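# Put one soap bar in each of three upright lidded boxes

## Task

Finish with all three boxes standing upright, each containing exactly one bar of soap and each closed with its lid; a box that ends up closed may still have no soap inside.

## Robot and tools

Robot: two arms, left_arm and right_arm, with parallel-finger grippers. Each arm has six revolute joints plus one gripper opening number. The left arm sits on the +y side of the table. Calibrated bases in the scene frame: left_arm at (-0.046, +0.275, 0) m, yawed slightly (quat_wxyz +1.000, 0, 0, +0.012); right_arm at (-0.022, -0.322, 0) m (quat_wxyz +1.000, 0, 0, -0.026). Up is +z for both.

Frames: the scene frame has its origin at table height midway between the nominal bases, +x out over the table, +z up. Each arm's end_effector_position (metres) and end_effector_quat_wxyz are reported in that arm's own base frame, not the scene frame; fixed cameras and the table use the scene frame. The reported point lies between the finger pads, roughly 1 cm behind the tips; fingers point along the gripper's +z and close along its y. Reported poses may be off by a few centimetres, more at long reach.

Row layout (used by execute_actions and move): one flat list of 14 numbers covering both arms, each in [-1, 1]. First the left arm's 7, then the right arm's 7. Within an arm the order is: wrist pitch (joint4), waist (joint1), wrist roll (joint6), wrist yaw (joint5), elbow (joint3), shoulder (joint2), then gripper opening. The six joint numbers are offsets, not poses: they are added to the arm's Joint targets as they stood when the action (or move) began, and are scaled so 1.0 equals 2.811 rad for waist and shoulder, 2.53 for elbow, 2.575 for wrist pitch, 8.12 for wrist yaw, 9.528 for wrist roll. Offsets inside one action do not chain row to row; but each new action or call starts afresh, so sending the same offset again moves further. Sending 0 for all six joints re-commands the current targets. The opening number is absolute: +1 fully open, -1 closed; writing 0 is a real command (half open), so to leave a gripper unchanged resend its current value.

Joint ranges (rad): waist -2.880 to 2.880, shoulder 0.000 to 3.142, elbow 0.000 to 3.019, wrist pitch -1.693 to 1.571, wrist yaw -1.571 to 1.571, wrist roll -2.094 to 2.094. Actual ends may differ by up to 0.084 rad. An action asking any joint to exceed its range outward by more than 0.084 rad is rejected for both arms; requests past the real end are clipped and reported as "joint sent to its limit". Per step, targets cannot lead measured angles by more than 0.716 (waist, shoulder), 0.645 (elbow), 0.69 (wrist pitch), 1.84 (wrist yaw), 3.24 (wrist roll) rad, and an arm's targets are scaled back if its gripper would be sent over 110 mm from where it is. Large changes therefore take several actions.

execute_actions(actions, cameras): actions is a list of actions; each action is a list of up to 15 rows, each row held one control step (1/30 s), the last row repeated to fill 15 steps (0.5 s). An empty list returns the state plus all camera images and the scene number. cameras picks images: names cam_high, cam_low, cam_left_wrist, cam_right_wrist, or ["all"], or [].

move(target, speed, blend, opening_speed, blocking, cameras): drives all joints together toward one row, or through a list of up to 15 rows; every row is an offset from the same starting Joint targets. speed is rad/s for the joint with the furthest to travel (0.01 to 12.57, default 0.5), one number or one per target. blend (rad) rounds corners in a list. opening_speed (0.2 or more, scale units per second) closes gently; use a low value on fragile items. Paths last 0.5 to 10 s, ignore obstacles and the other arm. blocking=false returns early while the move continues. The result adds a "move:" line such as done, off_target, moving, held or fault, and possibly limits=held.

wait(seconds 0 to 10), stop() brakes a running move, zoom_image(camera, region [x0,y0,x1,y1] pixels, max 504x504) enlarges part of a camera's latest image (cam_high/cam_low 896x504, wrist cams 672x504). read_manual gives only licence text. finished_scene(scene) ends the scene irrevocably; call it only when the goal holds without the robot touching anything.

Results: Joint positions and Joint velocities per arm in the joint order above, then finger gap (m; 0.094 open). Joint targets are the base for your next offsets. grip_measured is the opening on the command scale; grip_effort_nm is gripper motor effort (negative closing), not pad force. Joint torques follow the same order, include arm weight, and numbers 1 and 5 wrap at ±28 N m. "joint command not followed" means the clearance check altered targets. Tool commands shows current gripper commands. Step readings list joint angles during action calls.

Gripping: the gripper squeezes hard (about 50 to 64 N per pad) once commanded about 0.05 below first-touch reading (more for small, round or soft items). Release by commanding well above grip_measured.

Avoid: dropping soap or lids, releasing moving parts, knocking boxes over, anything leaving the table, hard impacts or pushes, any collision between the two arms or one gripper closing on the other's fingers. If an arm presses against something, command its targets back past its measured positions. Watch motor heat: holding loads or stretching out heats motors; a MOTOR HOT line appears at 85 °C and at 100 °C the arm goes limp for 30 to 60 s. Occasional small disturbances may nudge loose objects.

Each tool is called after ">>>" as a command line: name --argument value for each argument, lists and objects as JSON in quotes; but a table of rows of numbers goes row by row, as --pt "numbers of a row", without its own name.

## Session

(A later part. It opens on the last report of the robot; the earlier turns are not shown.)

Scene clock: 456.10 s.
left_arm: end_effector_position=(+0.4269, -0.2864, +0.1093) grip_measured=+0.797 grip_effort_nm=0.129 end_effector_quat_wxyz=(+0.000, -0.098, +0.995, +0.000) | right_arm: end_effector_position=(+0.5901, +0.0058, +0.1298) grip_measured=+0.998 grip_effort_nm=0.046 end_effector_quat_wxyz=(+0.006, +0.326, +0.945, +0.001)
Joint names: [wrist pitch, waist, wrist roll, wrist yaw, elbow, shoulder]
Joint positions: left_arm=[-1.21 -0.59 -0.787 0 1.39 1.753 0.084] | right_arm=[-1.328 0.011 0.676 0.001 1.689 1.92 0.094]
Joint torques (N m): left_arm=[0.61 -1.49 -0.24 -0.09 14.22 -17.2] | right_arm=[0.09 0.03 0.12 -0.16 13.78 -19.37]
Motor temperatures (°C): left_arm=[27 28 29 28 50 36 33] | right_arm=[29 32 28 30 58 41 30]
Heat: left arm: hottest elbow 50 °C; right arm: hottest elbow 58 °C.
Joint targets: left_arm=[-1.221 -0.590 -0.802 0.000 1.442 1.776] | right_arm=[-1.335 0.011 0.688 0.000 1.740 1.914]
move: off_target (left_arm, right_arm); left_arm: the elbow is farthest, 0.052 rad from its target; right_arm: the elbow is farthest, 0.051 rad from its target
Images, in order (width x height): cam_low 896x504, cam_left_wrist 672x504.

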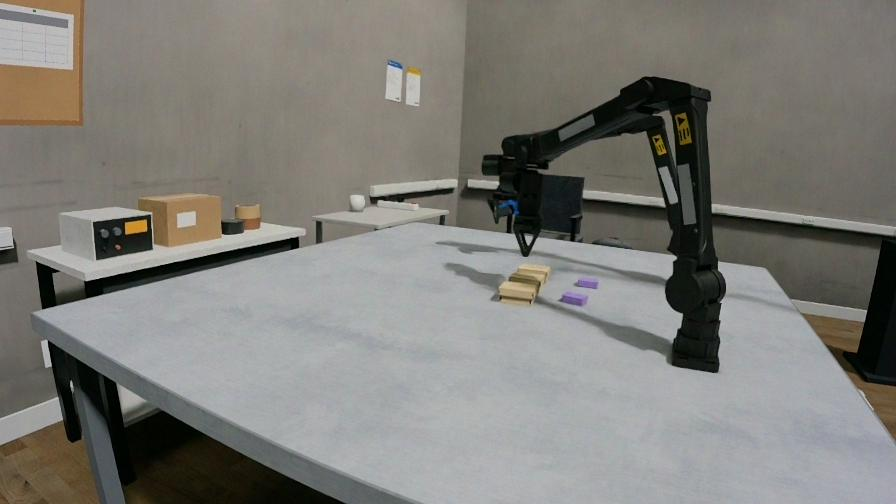

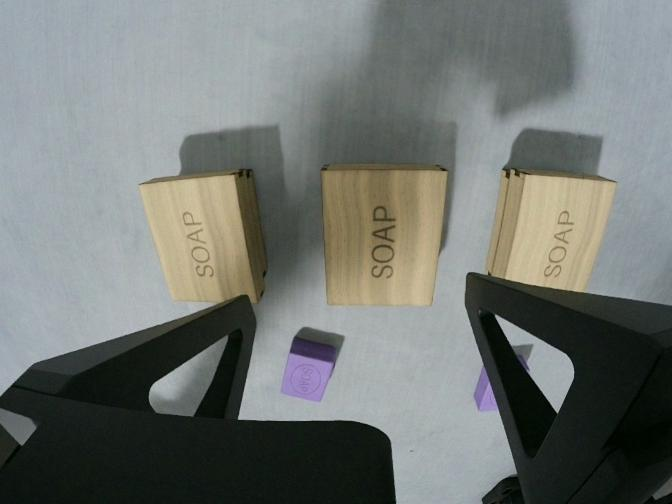

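>>> move --target '[0.0567,-0.0082,-0.0004,0,-0.0407,0.0299,0.8,0,-0.2,0,0,-0.05,-0.05,1]' --speed 0.3 --cameras '["cam_left_wrist","cam_low"]'

>>> zoom_image --camera "cam_low" --region '[480, 240, 560, 310]'

Scene clock: 476.77 s.
left_arm: end_effector_position=(+0.4315, -0.2964, +0.0563) grip_measured=+0.797 grip_effort_nm=0.139 end_effector_quat_wxyz=(+0.001, -0.095, +0.995, +0.000) | right_arm: end_effector_position=(+0.4811, -0.2993, +0.1785) grip_measured=+0.998 grip_effort_nm=0.046 end_effector_quat_wxyz=(+0.040, +0.577, +0.816, +0.002)
Joint names: [wrist pitch, waist, wrist roll, wrist yaw, elbow, shoulder]
Joint positions: left_arm=[-1.088 -0.601 -0.792 0 1.349 1.83 0.084] | right_arm=[-1.328 -0.556 0.676 0.001 1.626 1.789 0.094]
Joint torques (N m): left_arm=[1.58 -2.43 -0.23 -0.09 8.13 -17.2] | right_arm=[0.23 0.5 0.12 -0.15 8.83 -18.37]
Motor temperatures (°C): left_arm=[27 28 29 28 53 36 32] | right_arm=[29 32 28 30 58 41 30]
Heat: left arm: hottest elbow 53 °C; right arm: hottest elbow 58 °C.
Joint targets: left_arm=[-1.075 -0.613 -0.806 0.000 1.339 1.860] | right_arm=[-1.335 -0.552 0.688 0.000 1.613 1.774]
move: done
Images, in order (width x height): cam_low 896x504, cam_left_wrist 672x504.

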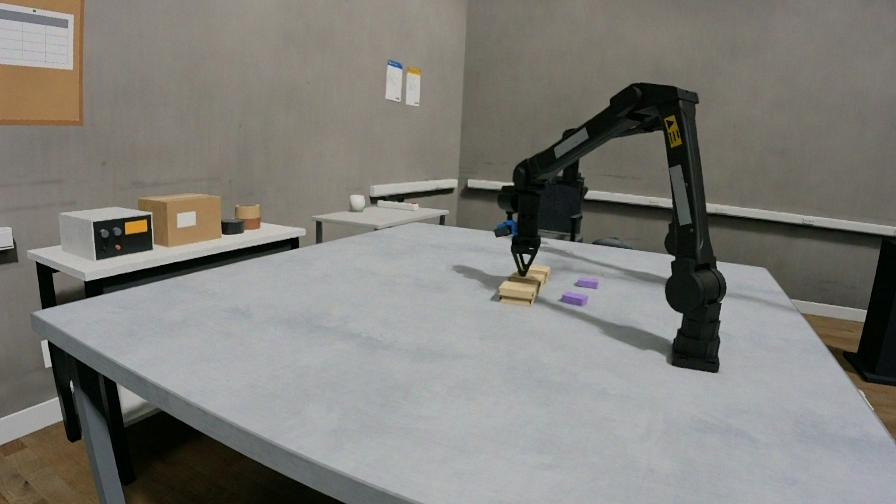

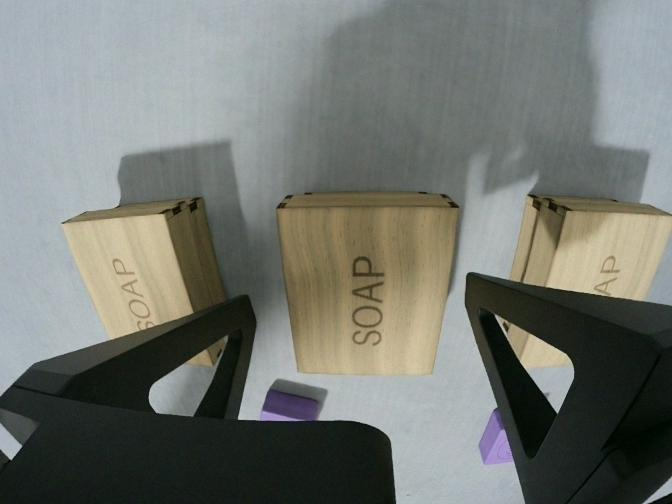

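Scaled by 6.300 from the camera's 896x504 image, which has a finer 1280x720 frame.

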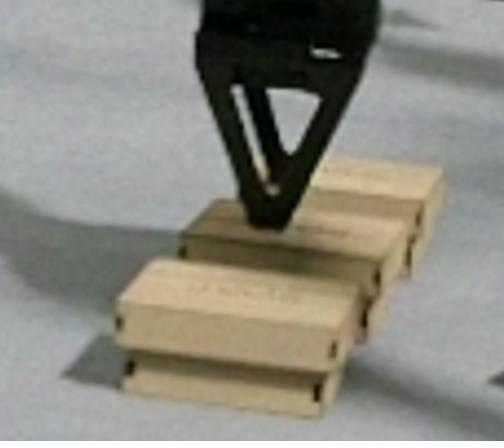

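>>> move --target '[0.0121,0,0,0,-0.0061,0.0062,0.8,0,0,0,0,0,0,1]' --speed 0.12

>>> move --target '[0,0,0,0,0,0,0.25,0,0,0,0,0,0,1]' --opening_speed 0.3 --cameras '["cam_left_wrist"]'

Scene clock: 486.97 s.
left_arm: end_effector_position=(+0.4310, -0.2961, +0.0417) grip_measured=+0.797 grip_effort_nm=0.125 end_effector_quat_wxyz=(-0.001, -0.095, +0.995, +0.001) | right_arm: end_effector_position=(+0.4809, -0.2992, +0.1782) grip_measured=+0.998 grip_effort_nm=0.042 end_effector_quat_wxyz=(+0.040, +0.577, +0.816, +0.002)
Joint names: [wrist pitch, waist, wrist roll, wrist yaw, elbow, shoulder]
Joint positions: left_arm=[-1.057 -0.601 -0.792 0 1.333 1.849 0.084] | right_arm=[-1.328 -0.556 0.676 0.001 1.625 1.789 0.094]
Joint torques (N m): left_arm=[1.76 -2.43 -0.22 -0.09 8.01 -17.44] | right_arm=[0.23 0.44 0.12 -0.15 8.83 -18.43]
Motor temperatures (°C): left_arm=[27 28 29 28 51 36 32] | right_arm=[29 32 28 30 55 41 30]
Heat: left arm: hottest elbow 51 °C; right arm: hottest elbow 55 °C.
Joint targets: left_arm=[-1.044 -0.613 -0.806 0.000 1.323 1.877] | right_arm=[-1.335 -0.552 0.688 0.000 1.613 1.774]
move: done

Scene clock: 489.00 s.
left_arm: end_effector_position=(+0.4311, -0.2966, +0.0417) grip_measured=+0.370 grip_effort_nm=-1.009 end_effector_quat_wxyz=(+0.000, -0.095, +0.995, +0.000) | right_arm: end_effector_position=(+0.4809, -0.2992, +0.1782) grip_measured=+0.998 grip_effort_nm=0.046 end_effector_quat_wxyz=(+0.040, +0.577, +0.816, +0.002)
Joint names: [wrist pitch, waist, wrist roll, wrist yaw, elbow, shoulder]
Joint positions: left_arm=[-1.055 -0.602 -0.792 0 1.333 1.849 0.064] | right_arm=[-1.328 -0.556 0.676 0.001 1.625 1.789 0.094]
Joint torques (N m): left_arm=[1.54 -2.37 -0.22 -0.09 7.99 -17.55] | right_arm=[0.23 0.5 0.12 -0.15 8.81 -18.37]
Heat: left arm: hottest elbow 51 °C; right arm: hottest elbow 54 °C.
Joint targets: left_arm=[-1.044 -0.613 -0.806 0.000 1.323 1.877] | right_arm=[-1.335 -0.552 0.688 0.000 1.613 1.774]
move: done
Images, in order (width x height): cam_left_wrist 672x504.

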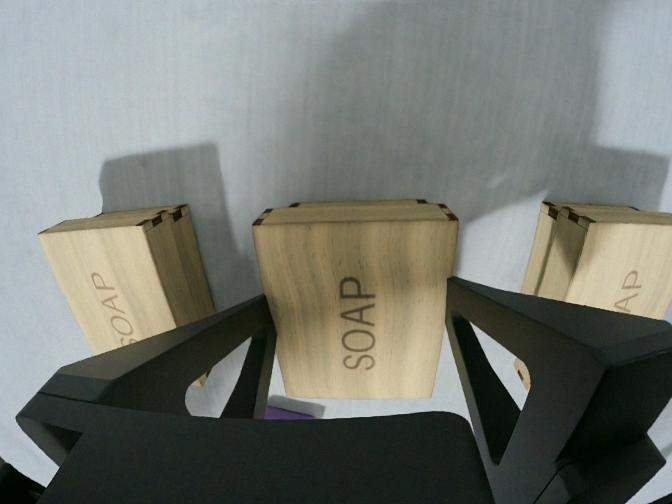

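>>> move --pt "-0.0085 0 0 0 0.0237 -0.0142 0.25 0 0 0 0 0 0 1" --pt "-0.0555 0 0 0 0.0494 -0.0364 0.25 0 0 0 0 0 0 1" --speed '[0.1,0.15]' --cameras '["cam_left_wrist","cam_low"]'

>>> zoom_image --camera "cam_left_wrist" --region '[270, 160, 440, 240]'

>>> zoom_image --camera "cam_low" --region '[480, 240, 560, 310]'

Scene clock: 510.67 s.
left_arm: end_effector_position=(+0.4320, -0.2973, +0.0926) grip_measured=+0.367 grip_effort_nm=-1.038 end_effector_quat_wxyz=(+0.001, -0.095, +0.995, +0.000) | right_arm: end_effector_position=(+0.4809, -0.2992, +0.1782) grip_measured=+0.998 grip_effort_nm=0.046 end_effector_quat_wxyz=(+0.040, +0.577, +0.816, +0.002)
Joint names: [wrist pitch, waist, wrist roll, wrist yaw, elbow, shoulder]
Joint positions: left_arm=[-1.175 -0.602 -0.792 0 1.398 1.792 0.064] | right_arm=[-1.328 -0.556 0.676 0.001 1.625 1.789 0.094]
Joint torques (N m): left_arm=[0.55 -2.37 -0.22 -0.09 13.98 -21.48] | right_arm=[0.23 0.5 0.12 -0.15 8.81 -18.32]
Heat: left arm: hottest elbow 49 °C; right arm: hottest elbow 51 °C.
Joint targets: left_arm=[-1.187 -0.613 -0.806 0.000 1.448 1.775] | right_arm=[-1.335 -0.552 0.688 0.000 1.613 1.774]
move: off_target (left_arm); left_arm: the elbow is farthest, 0.049 rad from its target
Images, in order (width x height): cam_low 896x504, cam_left_wrist 672x504.

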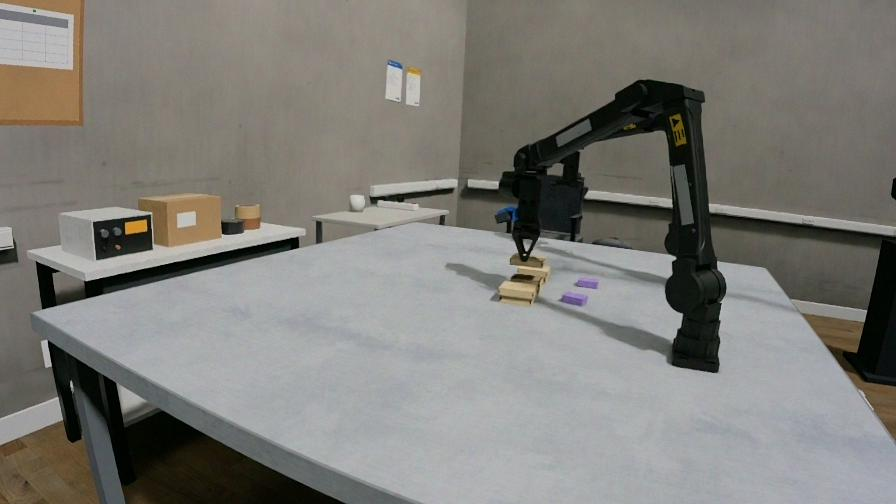

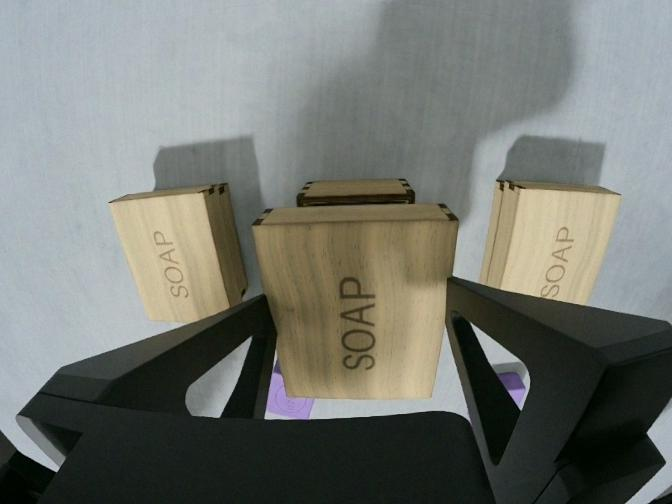

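Scaled by 2.965 from the camera's 672x504 image, which has a finer 960x720 frame.

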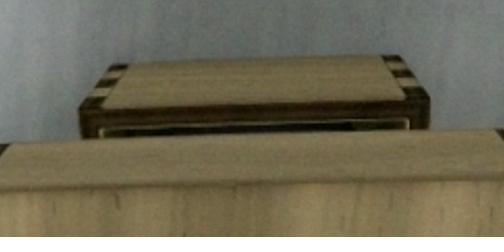

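Scaled by 6.300 from the camera's 896x504 image, which has a finer 1280x720 frame.

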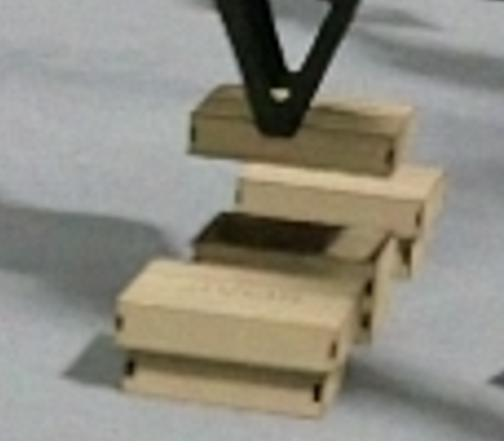

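>>> move --pt "-0.05 0 0 0 0 -0.046 0.25 0 0 0 0 0 0 1" --pt "-0.097 0.29 0 0 0 -0.089 0.25 0 0 0 0 0 0 1" --speed 0.7 --blend 0.05 --cameras '["cam_high"]'

>>> zoom_image --camera "cam_high" --region '[340, 180, 450, 300]'

Scene clock: 520.00 s.
left_arm: end_effector_position=(+0.4505, +0.0949, +0.2146) grip_measured=+0.367 grip_effort_nm=-1.033 end_effector_quat_wxyz=(+0.006, -0.480, +0.877, -0.002) | right_arm: end_effector_position=(+0.4809, -0.2992, +0.1782) grip_measured=+0.998 grip_effort_nm=0.046 end_effector_quat_wxyz=(+0.040, +0.577, +0.816, +0.002)
Joint names: [wrist pitch, waist, wrist roll, wrist yaw, elbow, shoulder]
Joint positions: left_arm=[-1.425 0.208 -0.792 0 1.409 1.542 0.064] | right_arm=[-1.328 -0.556 0.676 0.001 1.625 1.789 0.094]
Joint torques (N m): left_arm=[0.8 -2.08 -0.21 -0.08 13.71 -17.38] | right_arm=[0.23 0.5 0.12 -0.15 8.83 -18.43]
Motor temperatures (°C): left_arm=[27 28 29 28 50 37 33] | right_arm=[29 32 28 30 50 40 30]
Heat: left arm: hottest elbow 50 °C; right arm: hottest elbow 50 °C.
Joint targets: left_arm=[-1.437 0.203 -0.806 0.000 1.448 1.525] | right_arm=[-1.335 -0.552 0.688 0.000 1.613 1.774]
move: off_target (left_arm); left_arm: the elbow is farthest, 0.039 rad from its target
Images, in order (width x height): cam_high 896x504.

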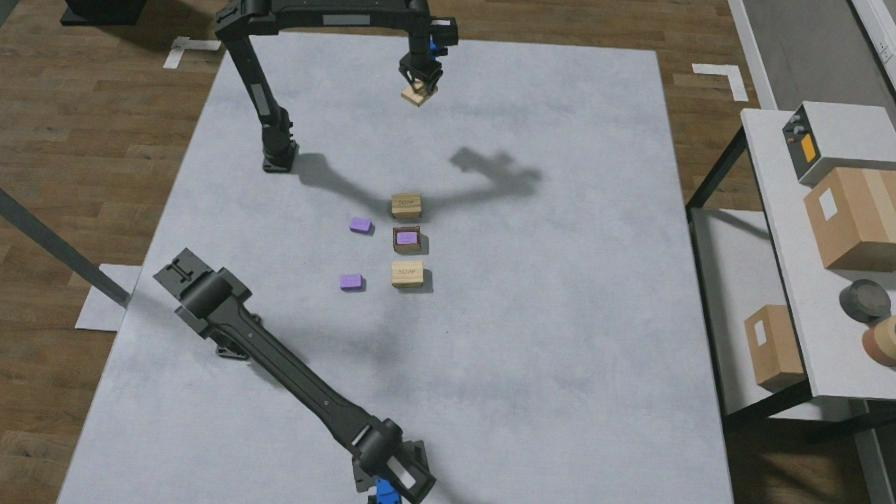

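Scaled by 4.200 from the camera's 896x504 image, which has a finer 1280x720 frame.

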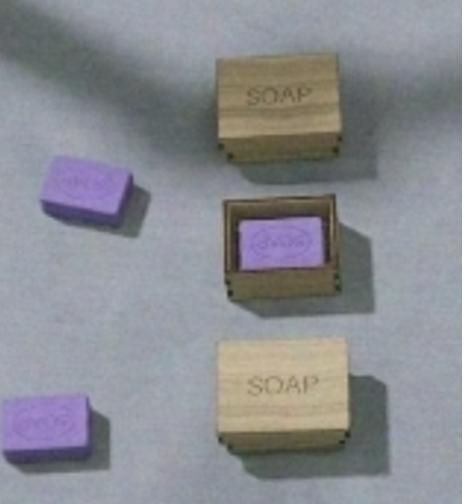

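>>> move --pt "0.06 -0.283 0 0 -0.015 0.06 0.25 0 0 0 0 0 0 1" --pt "0.1068 -0.2864 0 0 -0.0233 0.1028 0.25 0 0 0 0 0 0 1" --speed '[0.7,0.15]' --cameras '["cam_left_wrist"]'

>>> zoom_image --camera "cam_left_wrist" --region '[270, 160, 440, 240]'

Scene clock: 535.00 s.
left_arm: end_effector_position=(+0.4316, -0.2977, +0.0934) grip_measured=+0.367 grip_effort_nm=-1.038 end_effector_quat_wxyz=(+0.001, -0.095, +0.996, -0.001) | right_arm: end_effector_position=(+0.4809, -0.2992, +0.1782) grip_measured=+0.998 grip_effort_nm=0.046 end_effector_quat_wxyz=(+0.040, +0.577, +0.816, +0.002)
Joint names: [wrist pitch, waist, wrist roll, wrist yaw, elbow, shoulder]
Joint positions: left_arm=[-1.174 -0.603 -0.792 0 1.397 1.79 0.064] | right_arm=[-1.328 -0.556 0.676 0.001 1.625 1.789 0.094]
Joint torques (N m): left_arm=[1.57 -1.49 -0.21 -0.08 8.68 -17.38] | right_arm=[0.23 0.5 0.12 -0.15 8.83 -18.37]
Heat: left arm: hottest elbow 53 °C; right arm: hottest elbow 49 °C.
Joint targets: left_arm=[-1.162 -0.603 -0.806 0.000 1.389 1.814] | right_arm=[-1.335 -0.552 0.688 0.000 1.613 1.774]
move: done
Images, in order (width x height): cam_left_wrist 672x504.

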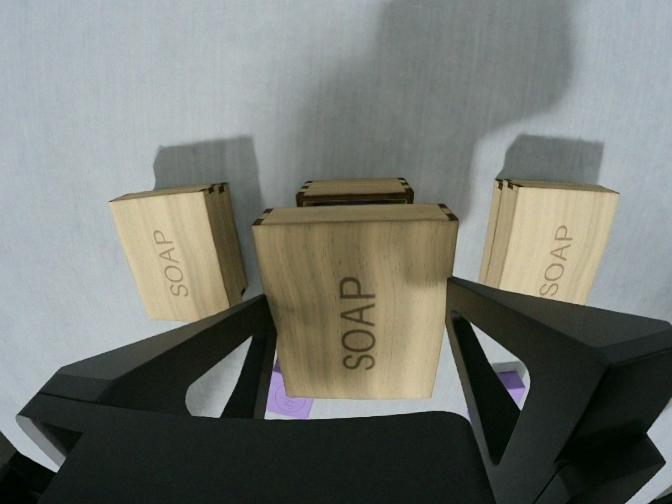

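Scaled by 2.965 from the camera's 672x504 image, which has a finer 960x720 frame.

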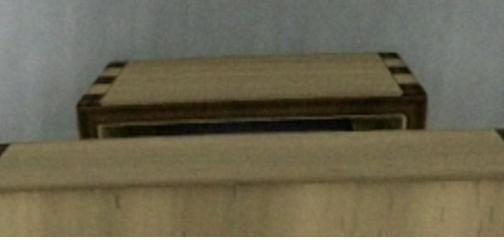

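>>> move --target '[0.0458,0,0,0,-0.0261,0.0224,0.25,0,0,0,0,0,0,1]' --speed 0.07 --cameras '["cam_left_wrist","cam_low"]'

>>> zoom_image --camera "cam_low" --region '[480, 240, 560, 310]'

Scene clock: 545.10 s.
left_arm: end_effector_position=(+0.4305, -0.2969, +0.0421) grip_measured=+0.367 grip_effort_nm=-1.043 end_effector_quat_wxyz=(+0.000, -0.095, +0.996, +0.000) | right_arm: end_effector_position=(+0.4809, -0.2992, +0.1782) grip_measured=+0.998 grip_effort_nm=0.056 end_effector_quat_wxyz=(+0.040, +0.577, +0.816, +0.002)
Joint names: [wrist pitch, waist, wrist roll, wrist yaw, elbow, shoulder]
Joint positions: left_arm=[-1.057 -0.603 -0.792 0 1.333 1.848 0.064] | right_arm=[-1.328 -0.556 0.676 0.001 1.625 1.789 0.094]
Joint torques (N m): left_arm=[1.51 -1.49 -0.22 -0.08 8.01 -17.85] | right_arm=[0.23 0.5 0.12 -0.15 8.81 -18.43]
Heat: left arm: hottest elbow 52 °C; right arm: hottest elbow 49 °C.
Joint targets: left_arm=[-1.044 -0.603 -0.806 0.000 1.324 1.876] | right_arm=[-1.335 -0.552 0.688 0.000 1.613 1.774]
move: done
Images, in order (width x height): cam_low 896x504, cam_left_wrist 672x504.

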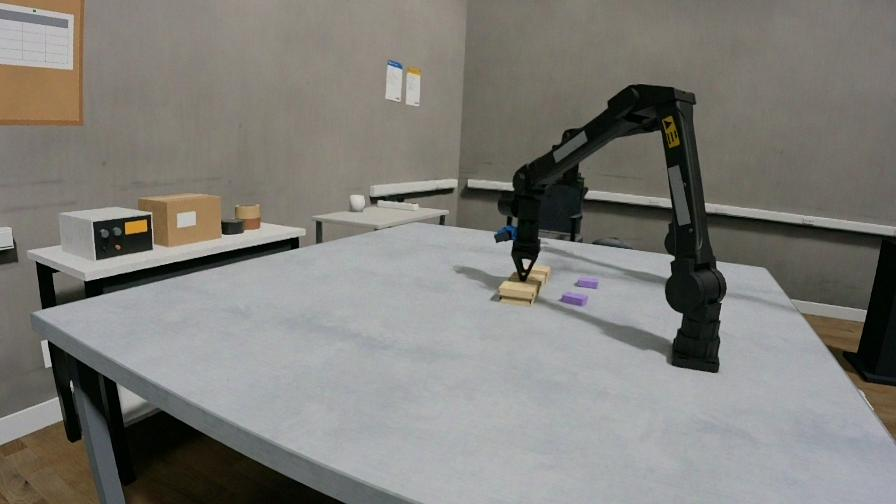

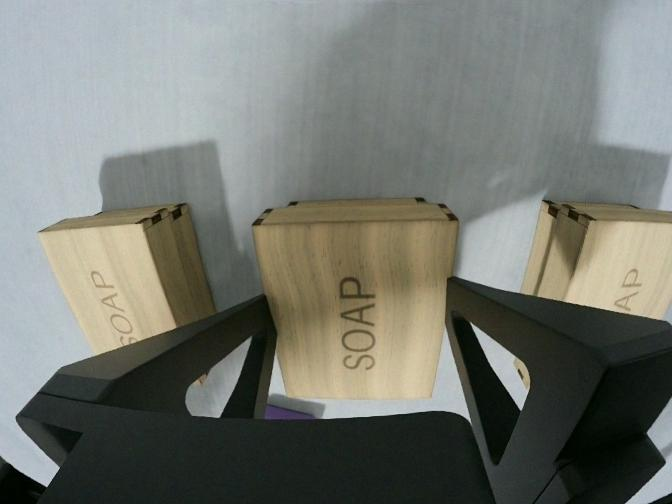

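Scaled by 6.300 from the camera's 896x504 image, which has a finer 1280x720 frame.

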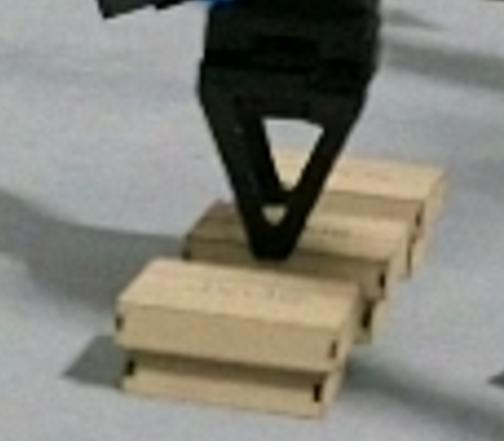

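>>> move --pt "0 0 0 0 0 0 0.8 0 0 0 0 0 0 1" --pt "-0.0555 0 0 0 0.049 -0.0359 0.8 0 0 0 0 0 0 1" --pt "-0.1033 -0.0384 -0.0113 0 0.1585 0.0331 0.8 0 0 0 0 0 0 1" --speed '[0.3,0.2,0.4]' --cameras '["cam_left_wrist","cam_low"]'

>>> zoom_image --camera "cam_low" --region '[480, 240, 560, 310]'

Scene clock: 569.23 s.
left_arm: end_effector_position=(+0.4497, -0.3839, +0.1104) grip_measured=+0.797 grip_effort_nm=0.134 end_effector_quat_wxyz=(+0.001, -0.096, +0.995, +0.000) | right_arm: end_effector_position=(+0.4809, -0.2992, +0.1782) grip_measured=+0.998 grip_effort_nm=0.051 end_effector_quat_wxyz=(+0.040, +0.577, +0.816, +0.002)
Joint names: [wrist pitch, waist, wrist roll, wrist yaw, elbow, shoulder]
Joint positions: left_arm=[-1.298 -0.706 -0.898 0 1.672 1.943 0.084] | right_arm=[-1.328 -0.556 0.676 0.001 1.625 1.789 0.094]
Joint torques (N m): left_arm=[0.55 -1.85 -0.19 -0.09 14.54 -20.66] | right_arm=[0.23 0.5 0.12 -0.15 8.83 -18.43]
Heat: left arm: hottest elbow 49 °C; right arm: hottest elbow 48 °C.
Joint targets: left_arm=[-1.310 -0.711 -0.913 0.000 1.724 1.970] | right_arm=[-1.335 -0.552 0.688 0.000 1.613 1.774]
move: off_target (left_arm); left_arm: the elbow is farthest, 0.053 rad from its target
Images, in order (width x height): cam_low 896x504, cam_left_wrist 672x504.

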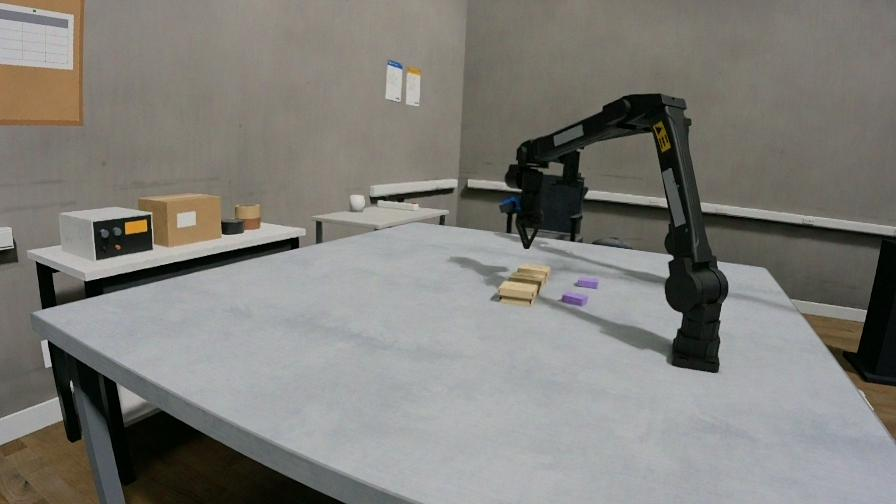

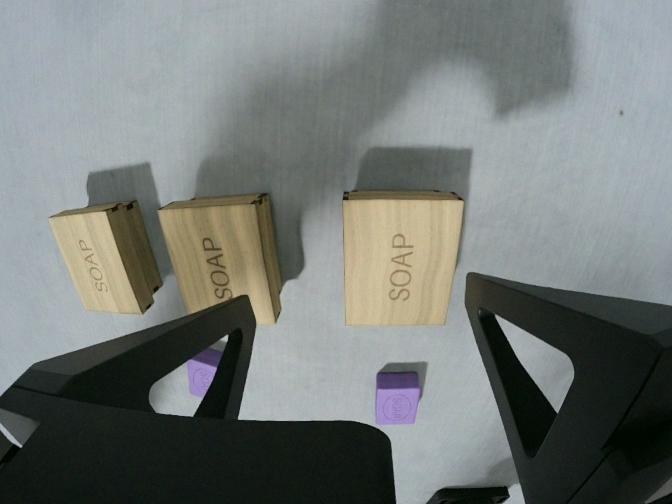

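Scaled by 6.300 from the camera's 896x504 image, which has a finer 1280x720 frame.

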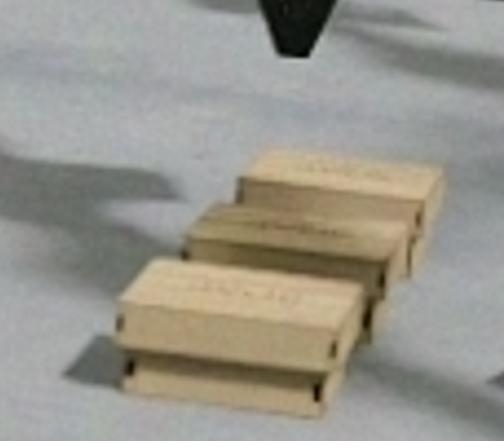

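>>> move --target '[0.0509,-0.0139,-0.0033,0,-0.0375,0.0281,0.8,0,0,0,0,0,0,1]' --speed 0.3 --cameras '["cam_left_wrist","cam_low"]'

>>> zoom_image --camera "cam_low" --region '[480, 240, 560, 310]'

Scene clock: 583.23 s.
left_arm: end_effector_position=(+0.4405, -0.4065, +0.0477) grip_measured=+0.797 grip_effort_nm=0.129 end_effector_quat_wxyz=(-0.005, -0.093, +0.996, +0.005) | right_arm: end_effector_position=(+0.4809, -0.2992, +0.1782) grip_measured=+0.998 grip_effort_nm=0.046 end_effector_quat_wxyz=(+0.040, +0.577, +0.816, +0.002)
Joint names: [wrist pitch, waist, wrist roll, wrist yaw, elbow, shoulder]
Joint positions: left_arm=[-1.191 -0.745 -0.93 0 1.635 2.029 0.084] | right_arm=[-1.328 -0.556 0.676 0.001 1.625 1.789 0.094]
Joint torques (N m): left_arm=[1.57 -1.96 -0.24 -0.09 8.85 -22.42] | right_arm=[0.23 0.5 0.12 -0.15 8.84 -18.37]
Heat: left arm: hottest elbow 53 °C; right arm: hottest elbow 48 °C.
Joint targets: left_arm=[-1.179 -0.749 -0.945 0.000 1.630 2.049] | right_arm=[-1.335 -0.552 0.688 0.000 1.613 1.774]
move: done
Images, in order (width x height): cam_low 896x504, cam_left_wrist 672x504.

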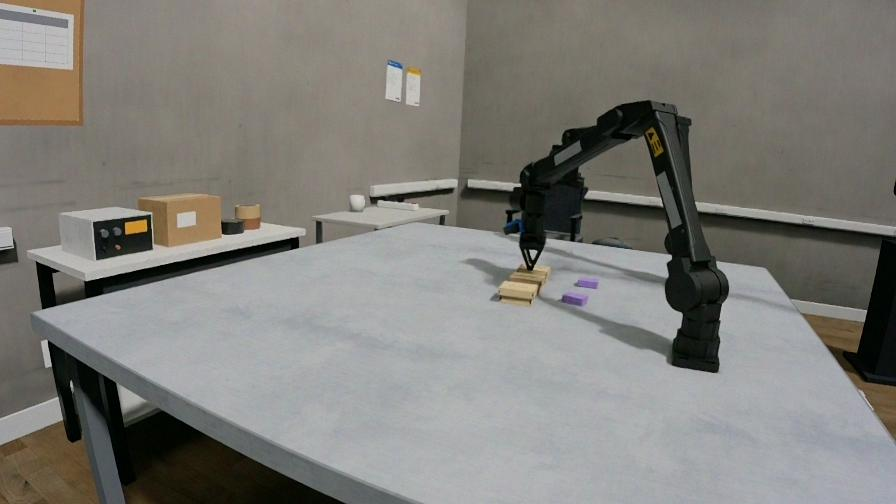

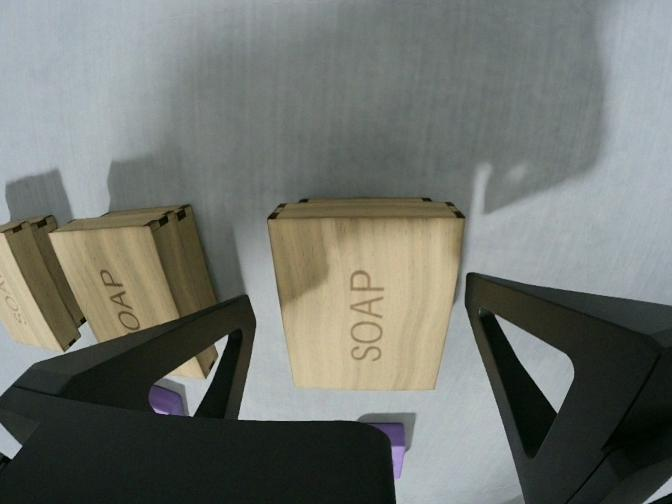

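Scaled by 6.300 from the camera's 896x504 image, which has a finer 1280x720 frame.

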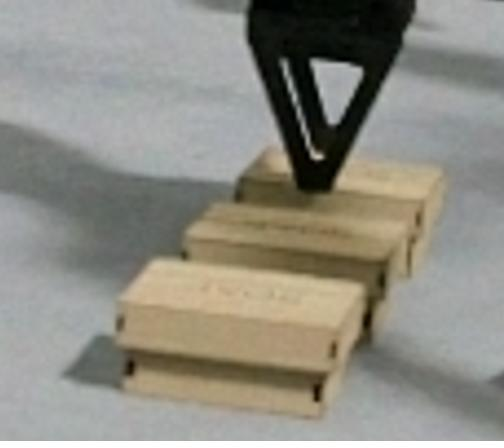

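>>> move --target '[0.0105,0,0,0,-0.003,0.0045,0.8,0,0,0,0,0,0,1]' --speed 0.12

>>> move --target '[0,0,0,0,0,0,0.25,0,0,0,0,0,0,1]' --opening_speed 0.3 --cameras '["cam_left_wrist","cam_low"]'

>>> zoom_image --camera "cam_low" --region '[480, 240, 560, 310]'

Scene clock: 594.23 s.
left_arm: end_effector_position=(+0.4453, -0.4109, +0.0477) grip_measured=+0.797 grip_effort_nm=0.134 end_effector_quat_wxyz=(+0.004, -0.093, +0.996, -0.005) | right_arm: end_effector_position=(+0.4809, -0.2992, +0.1782) grip_measured=+0.998 grip_effort_nm=0.046 end_effector_quat_wxyz=(+0.040, +0.577, +0.816, +0.002)
Joint names: [wrist pitch, waist, wrist roll, wrist yaw, elbow, shoulder]
Joint positions: left_arm=[-1.165 -0.745 -0.931 0 1.635 2.029 0.084] | right_arm=[-1.328 -0.556 0.676 0.001 1.625 1.789 0.094]
Joint torques (N m): left_arm=[1.46 -1.9 -0.22 -0.09 8.21 -20.89] | right_arm=[0.21 0.5 0.12 -0.15 8.83 -18.43]
Heat: left arm: hottest elbow 51 °C; right arm: hottest elbow 48 °C.
Joint targets: left_arm=[-1.152 -0.749 -0.945 0.000 1.622 2.061] | right_arm=[-1.335 -0.552 0.688 0.000 1.613 1.774]
move: done

Scene clock: 596.37 s.
left_arm: end_effector_position=(+0.4459, -0.4116, +0.0484) grip_measured=+0.254 grip_effort_nm=-0.159 end_effector_quat_wxyz=(+0.006, -0.093, +0.996, -0.007) | right_arm: end_effector_position=(+0.4809, -0.2992, +0.1782) grip_measured=+0.998 grip_effort_nm=0.046 end_effector_quat_wxyz=(+0.040, +0.577, +0.816, +0.002)
Joint names: [wrist pitch, waist, wrist roll, wrist yaw, elbow, shoulder]
Joint positions: left_arm=[-1.159 -0.745 -0.932 -0.001 1.633 2.027 0.059] | right_arm=[-1.328 -0.556 0.676 0.001 1.625 1.789 0.094]
Joint torques (N m): left_arm=[1.43 -1.9 -0.21 -0.07 8.39 -21.13] | right_arm=[0.24 0.5 0.12 -0.15 8.81 -18.37]
Heat: left arm: hottest elbow 51 °C; right arm: hottest elbow 48 °C.
Joint targets: left_arm=[-1.152 -0.750 -0.945 0.000 1.622 2.061] | right_arm=[-1.335 -0.552 0.688 0.000 1.613 1.774]
move: done
Images, in order (width x height): cam_low 896x504, cam_left_wrist 672x504.

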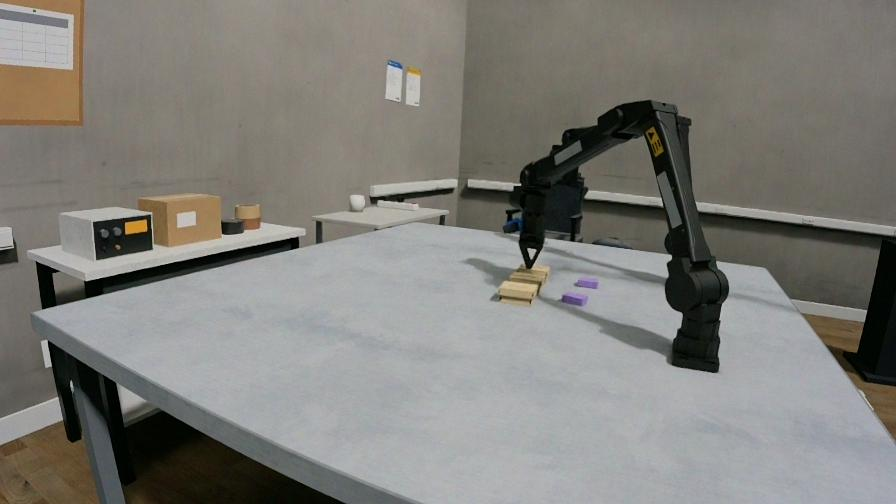

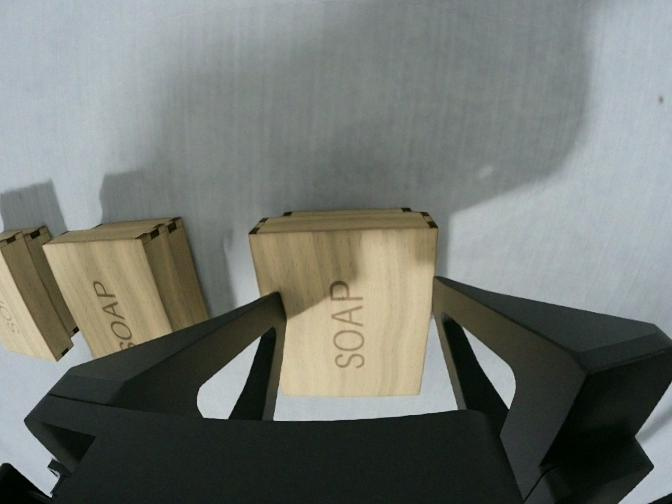

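Scaled by 6.300 from the camera's 896x504 image, which has a finer 1280x720 frame.

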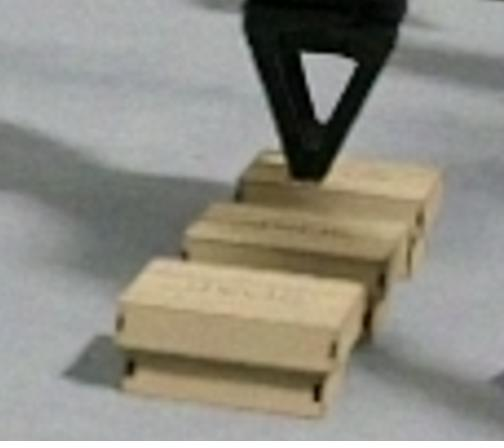

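>>> move --pt "0 0 0 0 0 0 0.85 0 0 0 0 0 0 1" --pt "0 0.0069 0 0 0 0 0.85 0 0 0 0 0 0 1" --pt "0.0058 0.0069 0 0 -0.0119 -0.0014 0.85 0 0 0 0 0 0 1" --speed 0.1 --opening_speed 0.4 --cameras '["cam_left_wrist"]'

Scene clock: 624.67 s.
left_arm: end_effector_position=(+0.4399, -0.4034, +0.0375) grip_measured=+0.847 grip_effort_nm=0.129 end_effector_quat_wxyz=(-0.001, -0.095, +0.995, +0.001) | right_arm: end_effector_position=(+0.4809, -0.2992, +0.1782) grip_measured=+0.998 grip_effort_nm=0.046 end_effector_quat_wxyz=(+0.040, +0.577, +0.816, +0.002)
Joint names: [wrist pitch, waist, wrist roll, wrist yaw, elbow, shoulder]
Joint positions: left_arm=[-1.149 -0.741 -0.932 -0.001 1.602 2.027 0.087] | right_arm=[-1.328 -0.556 0.676 0.001 1.625 1.789 0.094]
Joint torques (N m): left_arm=[1.55 -0.62 -0.21 -0.07 8.31 -20.72] | right_arm=[0.24 0.5 0.12 -0.15 8.84 -18.43]
Heat: left arm: hottest elbow 49 °C; right arm: hottest elbow 48 °C.
Joint targets: left_arm=[-1.137 -0.730 -0.945 0.000 1.592 2.057] | right_arm=[-1.335 -0.552 0.688 0.000 1.613 1.774]
move: done
Images, in order (width x height): cam_left_wrist 672x504.

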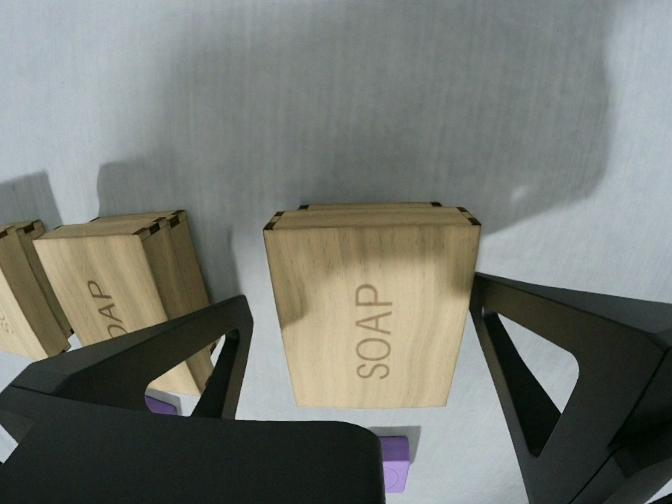

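>>> move --target '[0,0,0,0,0,0,0.25,0,0,0,0,0,0,1]' --opening_speed 0.25 --cameras '["cam_left_wrist"]'

Scene clock: 634.17 s.
left_arm: end_effector_position=(+0.4400, -0.4034, +0.0375) grip_measured=+0.410 grip_effort_nm=-1.038 end_effector_quat_wxyz=(-0.001, -0.095, +0.995, +0.001) | right_arm: end_effector_position=(+0.4809, -0.2992, +0.1782) grip_measured=+0.998 grip_effort_nm=0.051 end_effector_quat_wxyz=(+0.040, +0.577, +0.816, +0.002)
Joint names: [wrist pitch, waist, wrist roll, wrist yaw, elbow, shoulder]
Joint positions: left_arm=[-1.149 -0.741 -0.932 -0.001 1.602 2.027 0.066] | right_arm=[-1.328 -0.556 0.676 0.001 1.625 1.789 0.094]
Joint torques (N m): left_arm=[1.57 -0.67 -0.21 -0.07 8.29 -20.84] | right_arm=[0.21 0.5 0.12 -0.15 8.83 -18.43]
Heat: left arm: hottest elbow 48 °C; right arm: hottest elbow 48 °C.
Joint targets: left_arm=[-1.137 -0.730 -0.945 0.000 1.592 2.057] | right_arm=[-1.335 -0.552 0.688 0.000 1.613 1.774]
move: done
Images, in order (width x height): cam_left_wrist 672x504.

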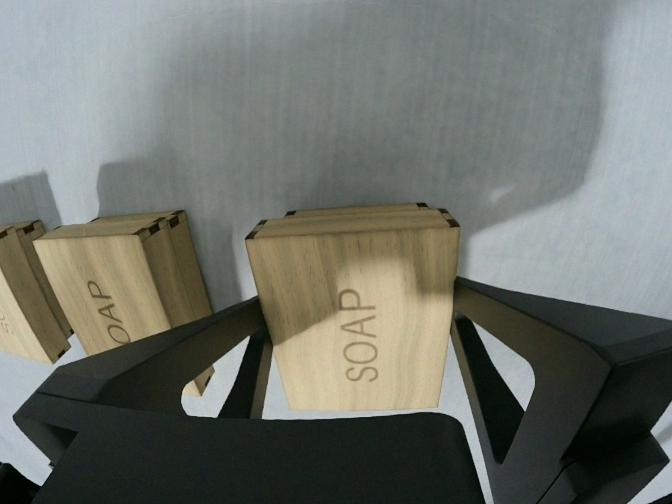

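>>> move --pt "-0.0089 0 0 0 0.0237 -0.0149 0.25 0 0 0 0 0 0 1" --pt "-0.0524 0 0 0 0.05 -0.0342 0.25 0 0 0 0 0 0 1" --speed '[0.1,0.15]' --cameras '["cam_left_wrist","cam_low"]'

>>> zoom_image --camera "cam_left_wrist" --region '[270, 165, 440, 245]'

>>> zoom_image --camera "cam_low" --region '[480, 240, 560, 310]'

Scene clock: 646.40 s.
left_arm: end_effector_position=(+0.4410, -0.4044, +0.0893) grip_measured=+0.410 grip_effort_nm=-1.033 end_effector_quat_wxyz=(+0.001, -0.095, +0.995, +0.000) | right_arm: end_effector_position=(+0.4809, -0.2992, +0.1782) grip_measured=+0.998 grip_effort_nm=0.051 end_effector_quat_wxyz=(+0.040, +0.577, +0.816, +0.002)
Joint names: [wrist pitch, waist, wrist roll, wrist yaw, elbow, shoulder]
Joint positions: left_arm=[-1.26 -0.741 -0.932 -0.001 1.669 1.978 0.066] | right_arm=[-1.328 -0.556 0.676 0.001 1.625 1.789 0.094]
Joint torques (N m): left_arm=[0.65 -0.62 -0.21 -0.07 14.24 -24.76] | right_arm=[0.23 0.5 0.12 -0.15 8.83 -18.43]
Heat: left arm: hottest elbow 47 °C; right arm: hottest elbow 47 °C.
Joint targets: left_arm=[-1.271 -0.730 -0.945 0.000 1.718 1.961] | right_arm=[-1.335 -0.552 0.688 0.000 1.613 1.774]
move: off_target (left_arm); left_arm: the elbow is farthest, 0.050 rad from its target
Images, in order (width x height): cam_low 896x504, cam_left_wrist 672x504.

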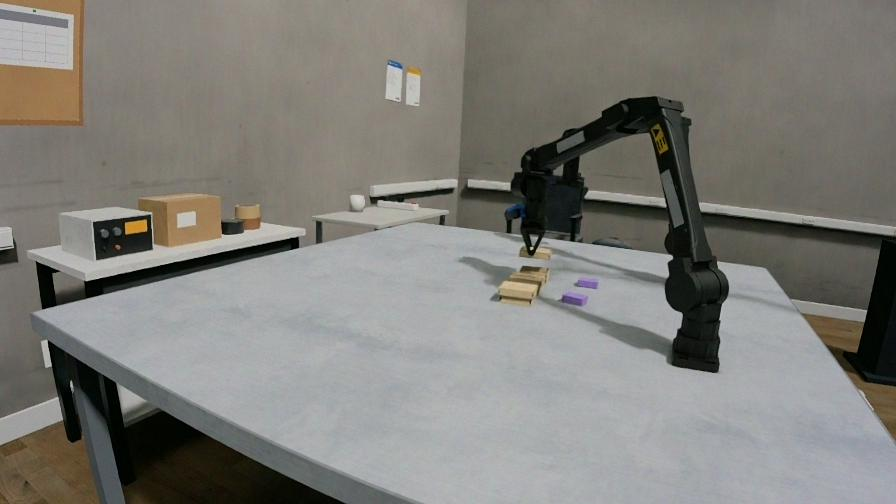

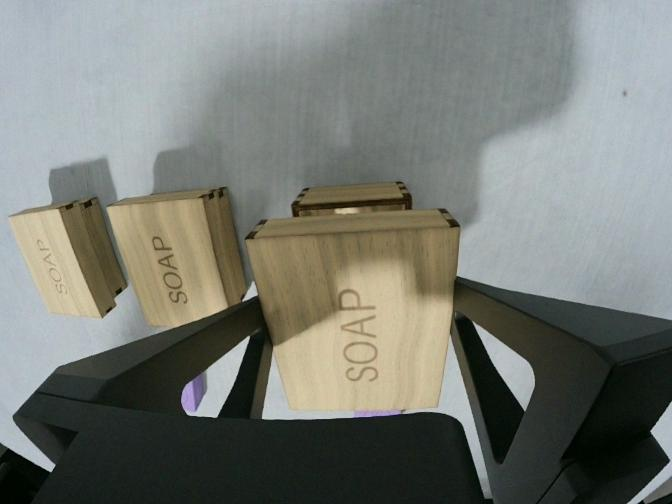

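Scaled by 2.965 from the camera's 672x504 image, which has a finer 960x720 frame.

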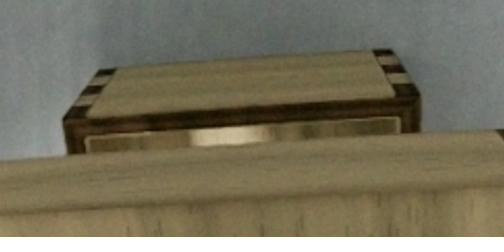

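Scaled by 6.300 from the camera's 896x504 image, which has a finer 1280x720 frame.

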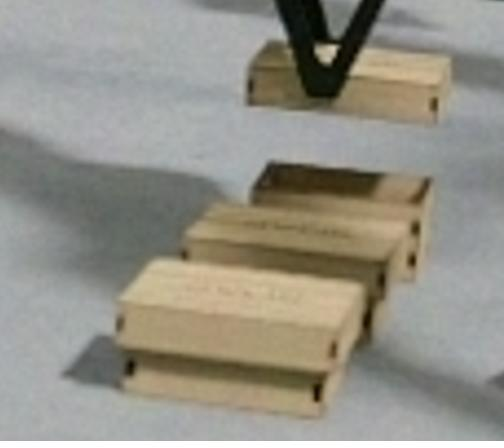

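>>> move --pt "-0.05 0 0 0 0 -0.046 0.25 0 0 0 0 0 0 1" --pt "-0.097 0.34 0 0 0 -0.089 0.25 0 0 0 0 0 0 1" --speed 0.7 --blend 0.05 --cameras '["cam_high"]'

>>> zoom_image --camera "cam_high" --region '[340, 180, 450, 300]'

Scene clock: 656.90 s.
left_arm: end_effector_position=(+0.5188, +0.1238, +0.2293) grip_measured=+0.410 grip_effort_nm=-1.038 end_effector_quat_wxyz=(+0.006, -0.551, +0.834, -0.002) | right_arm: end_effector_position=(+0.4809, -0.2992, +0.1782) grip_measured=+0.998 grip_effort_nm=0.051 end_effector_quat_wxyz=(+0.040, +0.577, +0.816, +0.002)
Joint names: [wrist pitch, waist, wrist roll, wrist yaw, elbow, shoulder]
Joint positions: left_arm=[-1.51 0.235 -0.932 0 1.681 1.73 0.066] | right_arm=[-1.328 -0.556 0.676 0.001 1.625 1.789 0.094]
Joint torques (N m): left_arm=[0.64 -2.37 -0.21 -0.08 13.57 -21.42] | right_arm=[0.24 0.5 0.12 -0.15 8.81 -18.43]
Heat: left arm: hottest elbow 48 °C; right arm: hottest elbow 47 °C.
Joint targets: left_arm=[-1.521 0.226 -0.945 0.000 1.718 1.711] | right_arm=[-1.335 -0.552 0.688 0.000 1.613 1.774]
move: off_target (left_arm); left_arm: the elbow is farthest, 0.037 rad from its target
Images, in order (width x height): cam_high 896x504.

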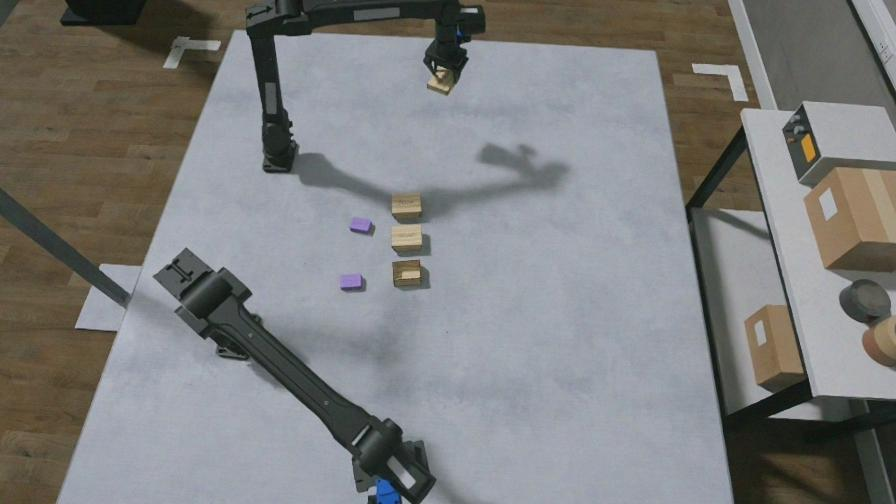

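Scaled by 4.200 from the camera's 896x504 image, which has a finer 1280x720 frame.

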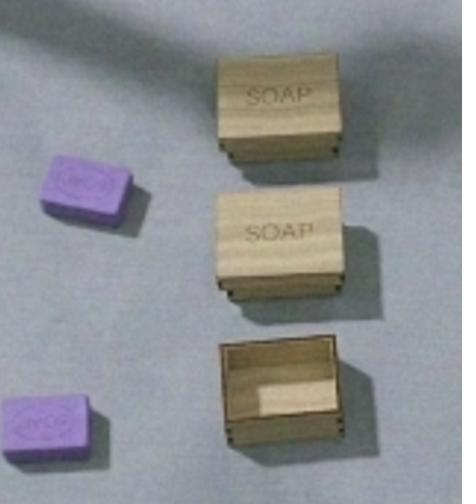

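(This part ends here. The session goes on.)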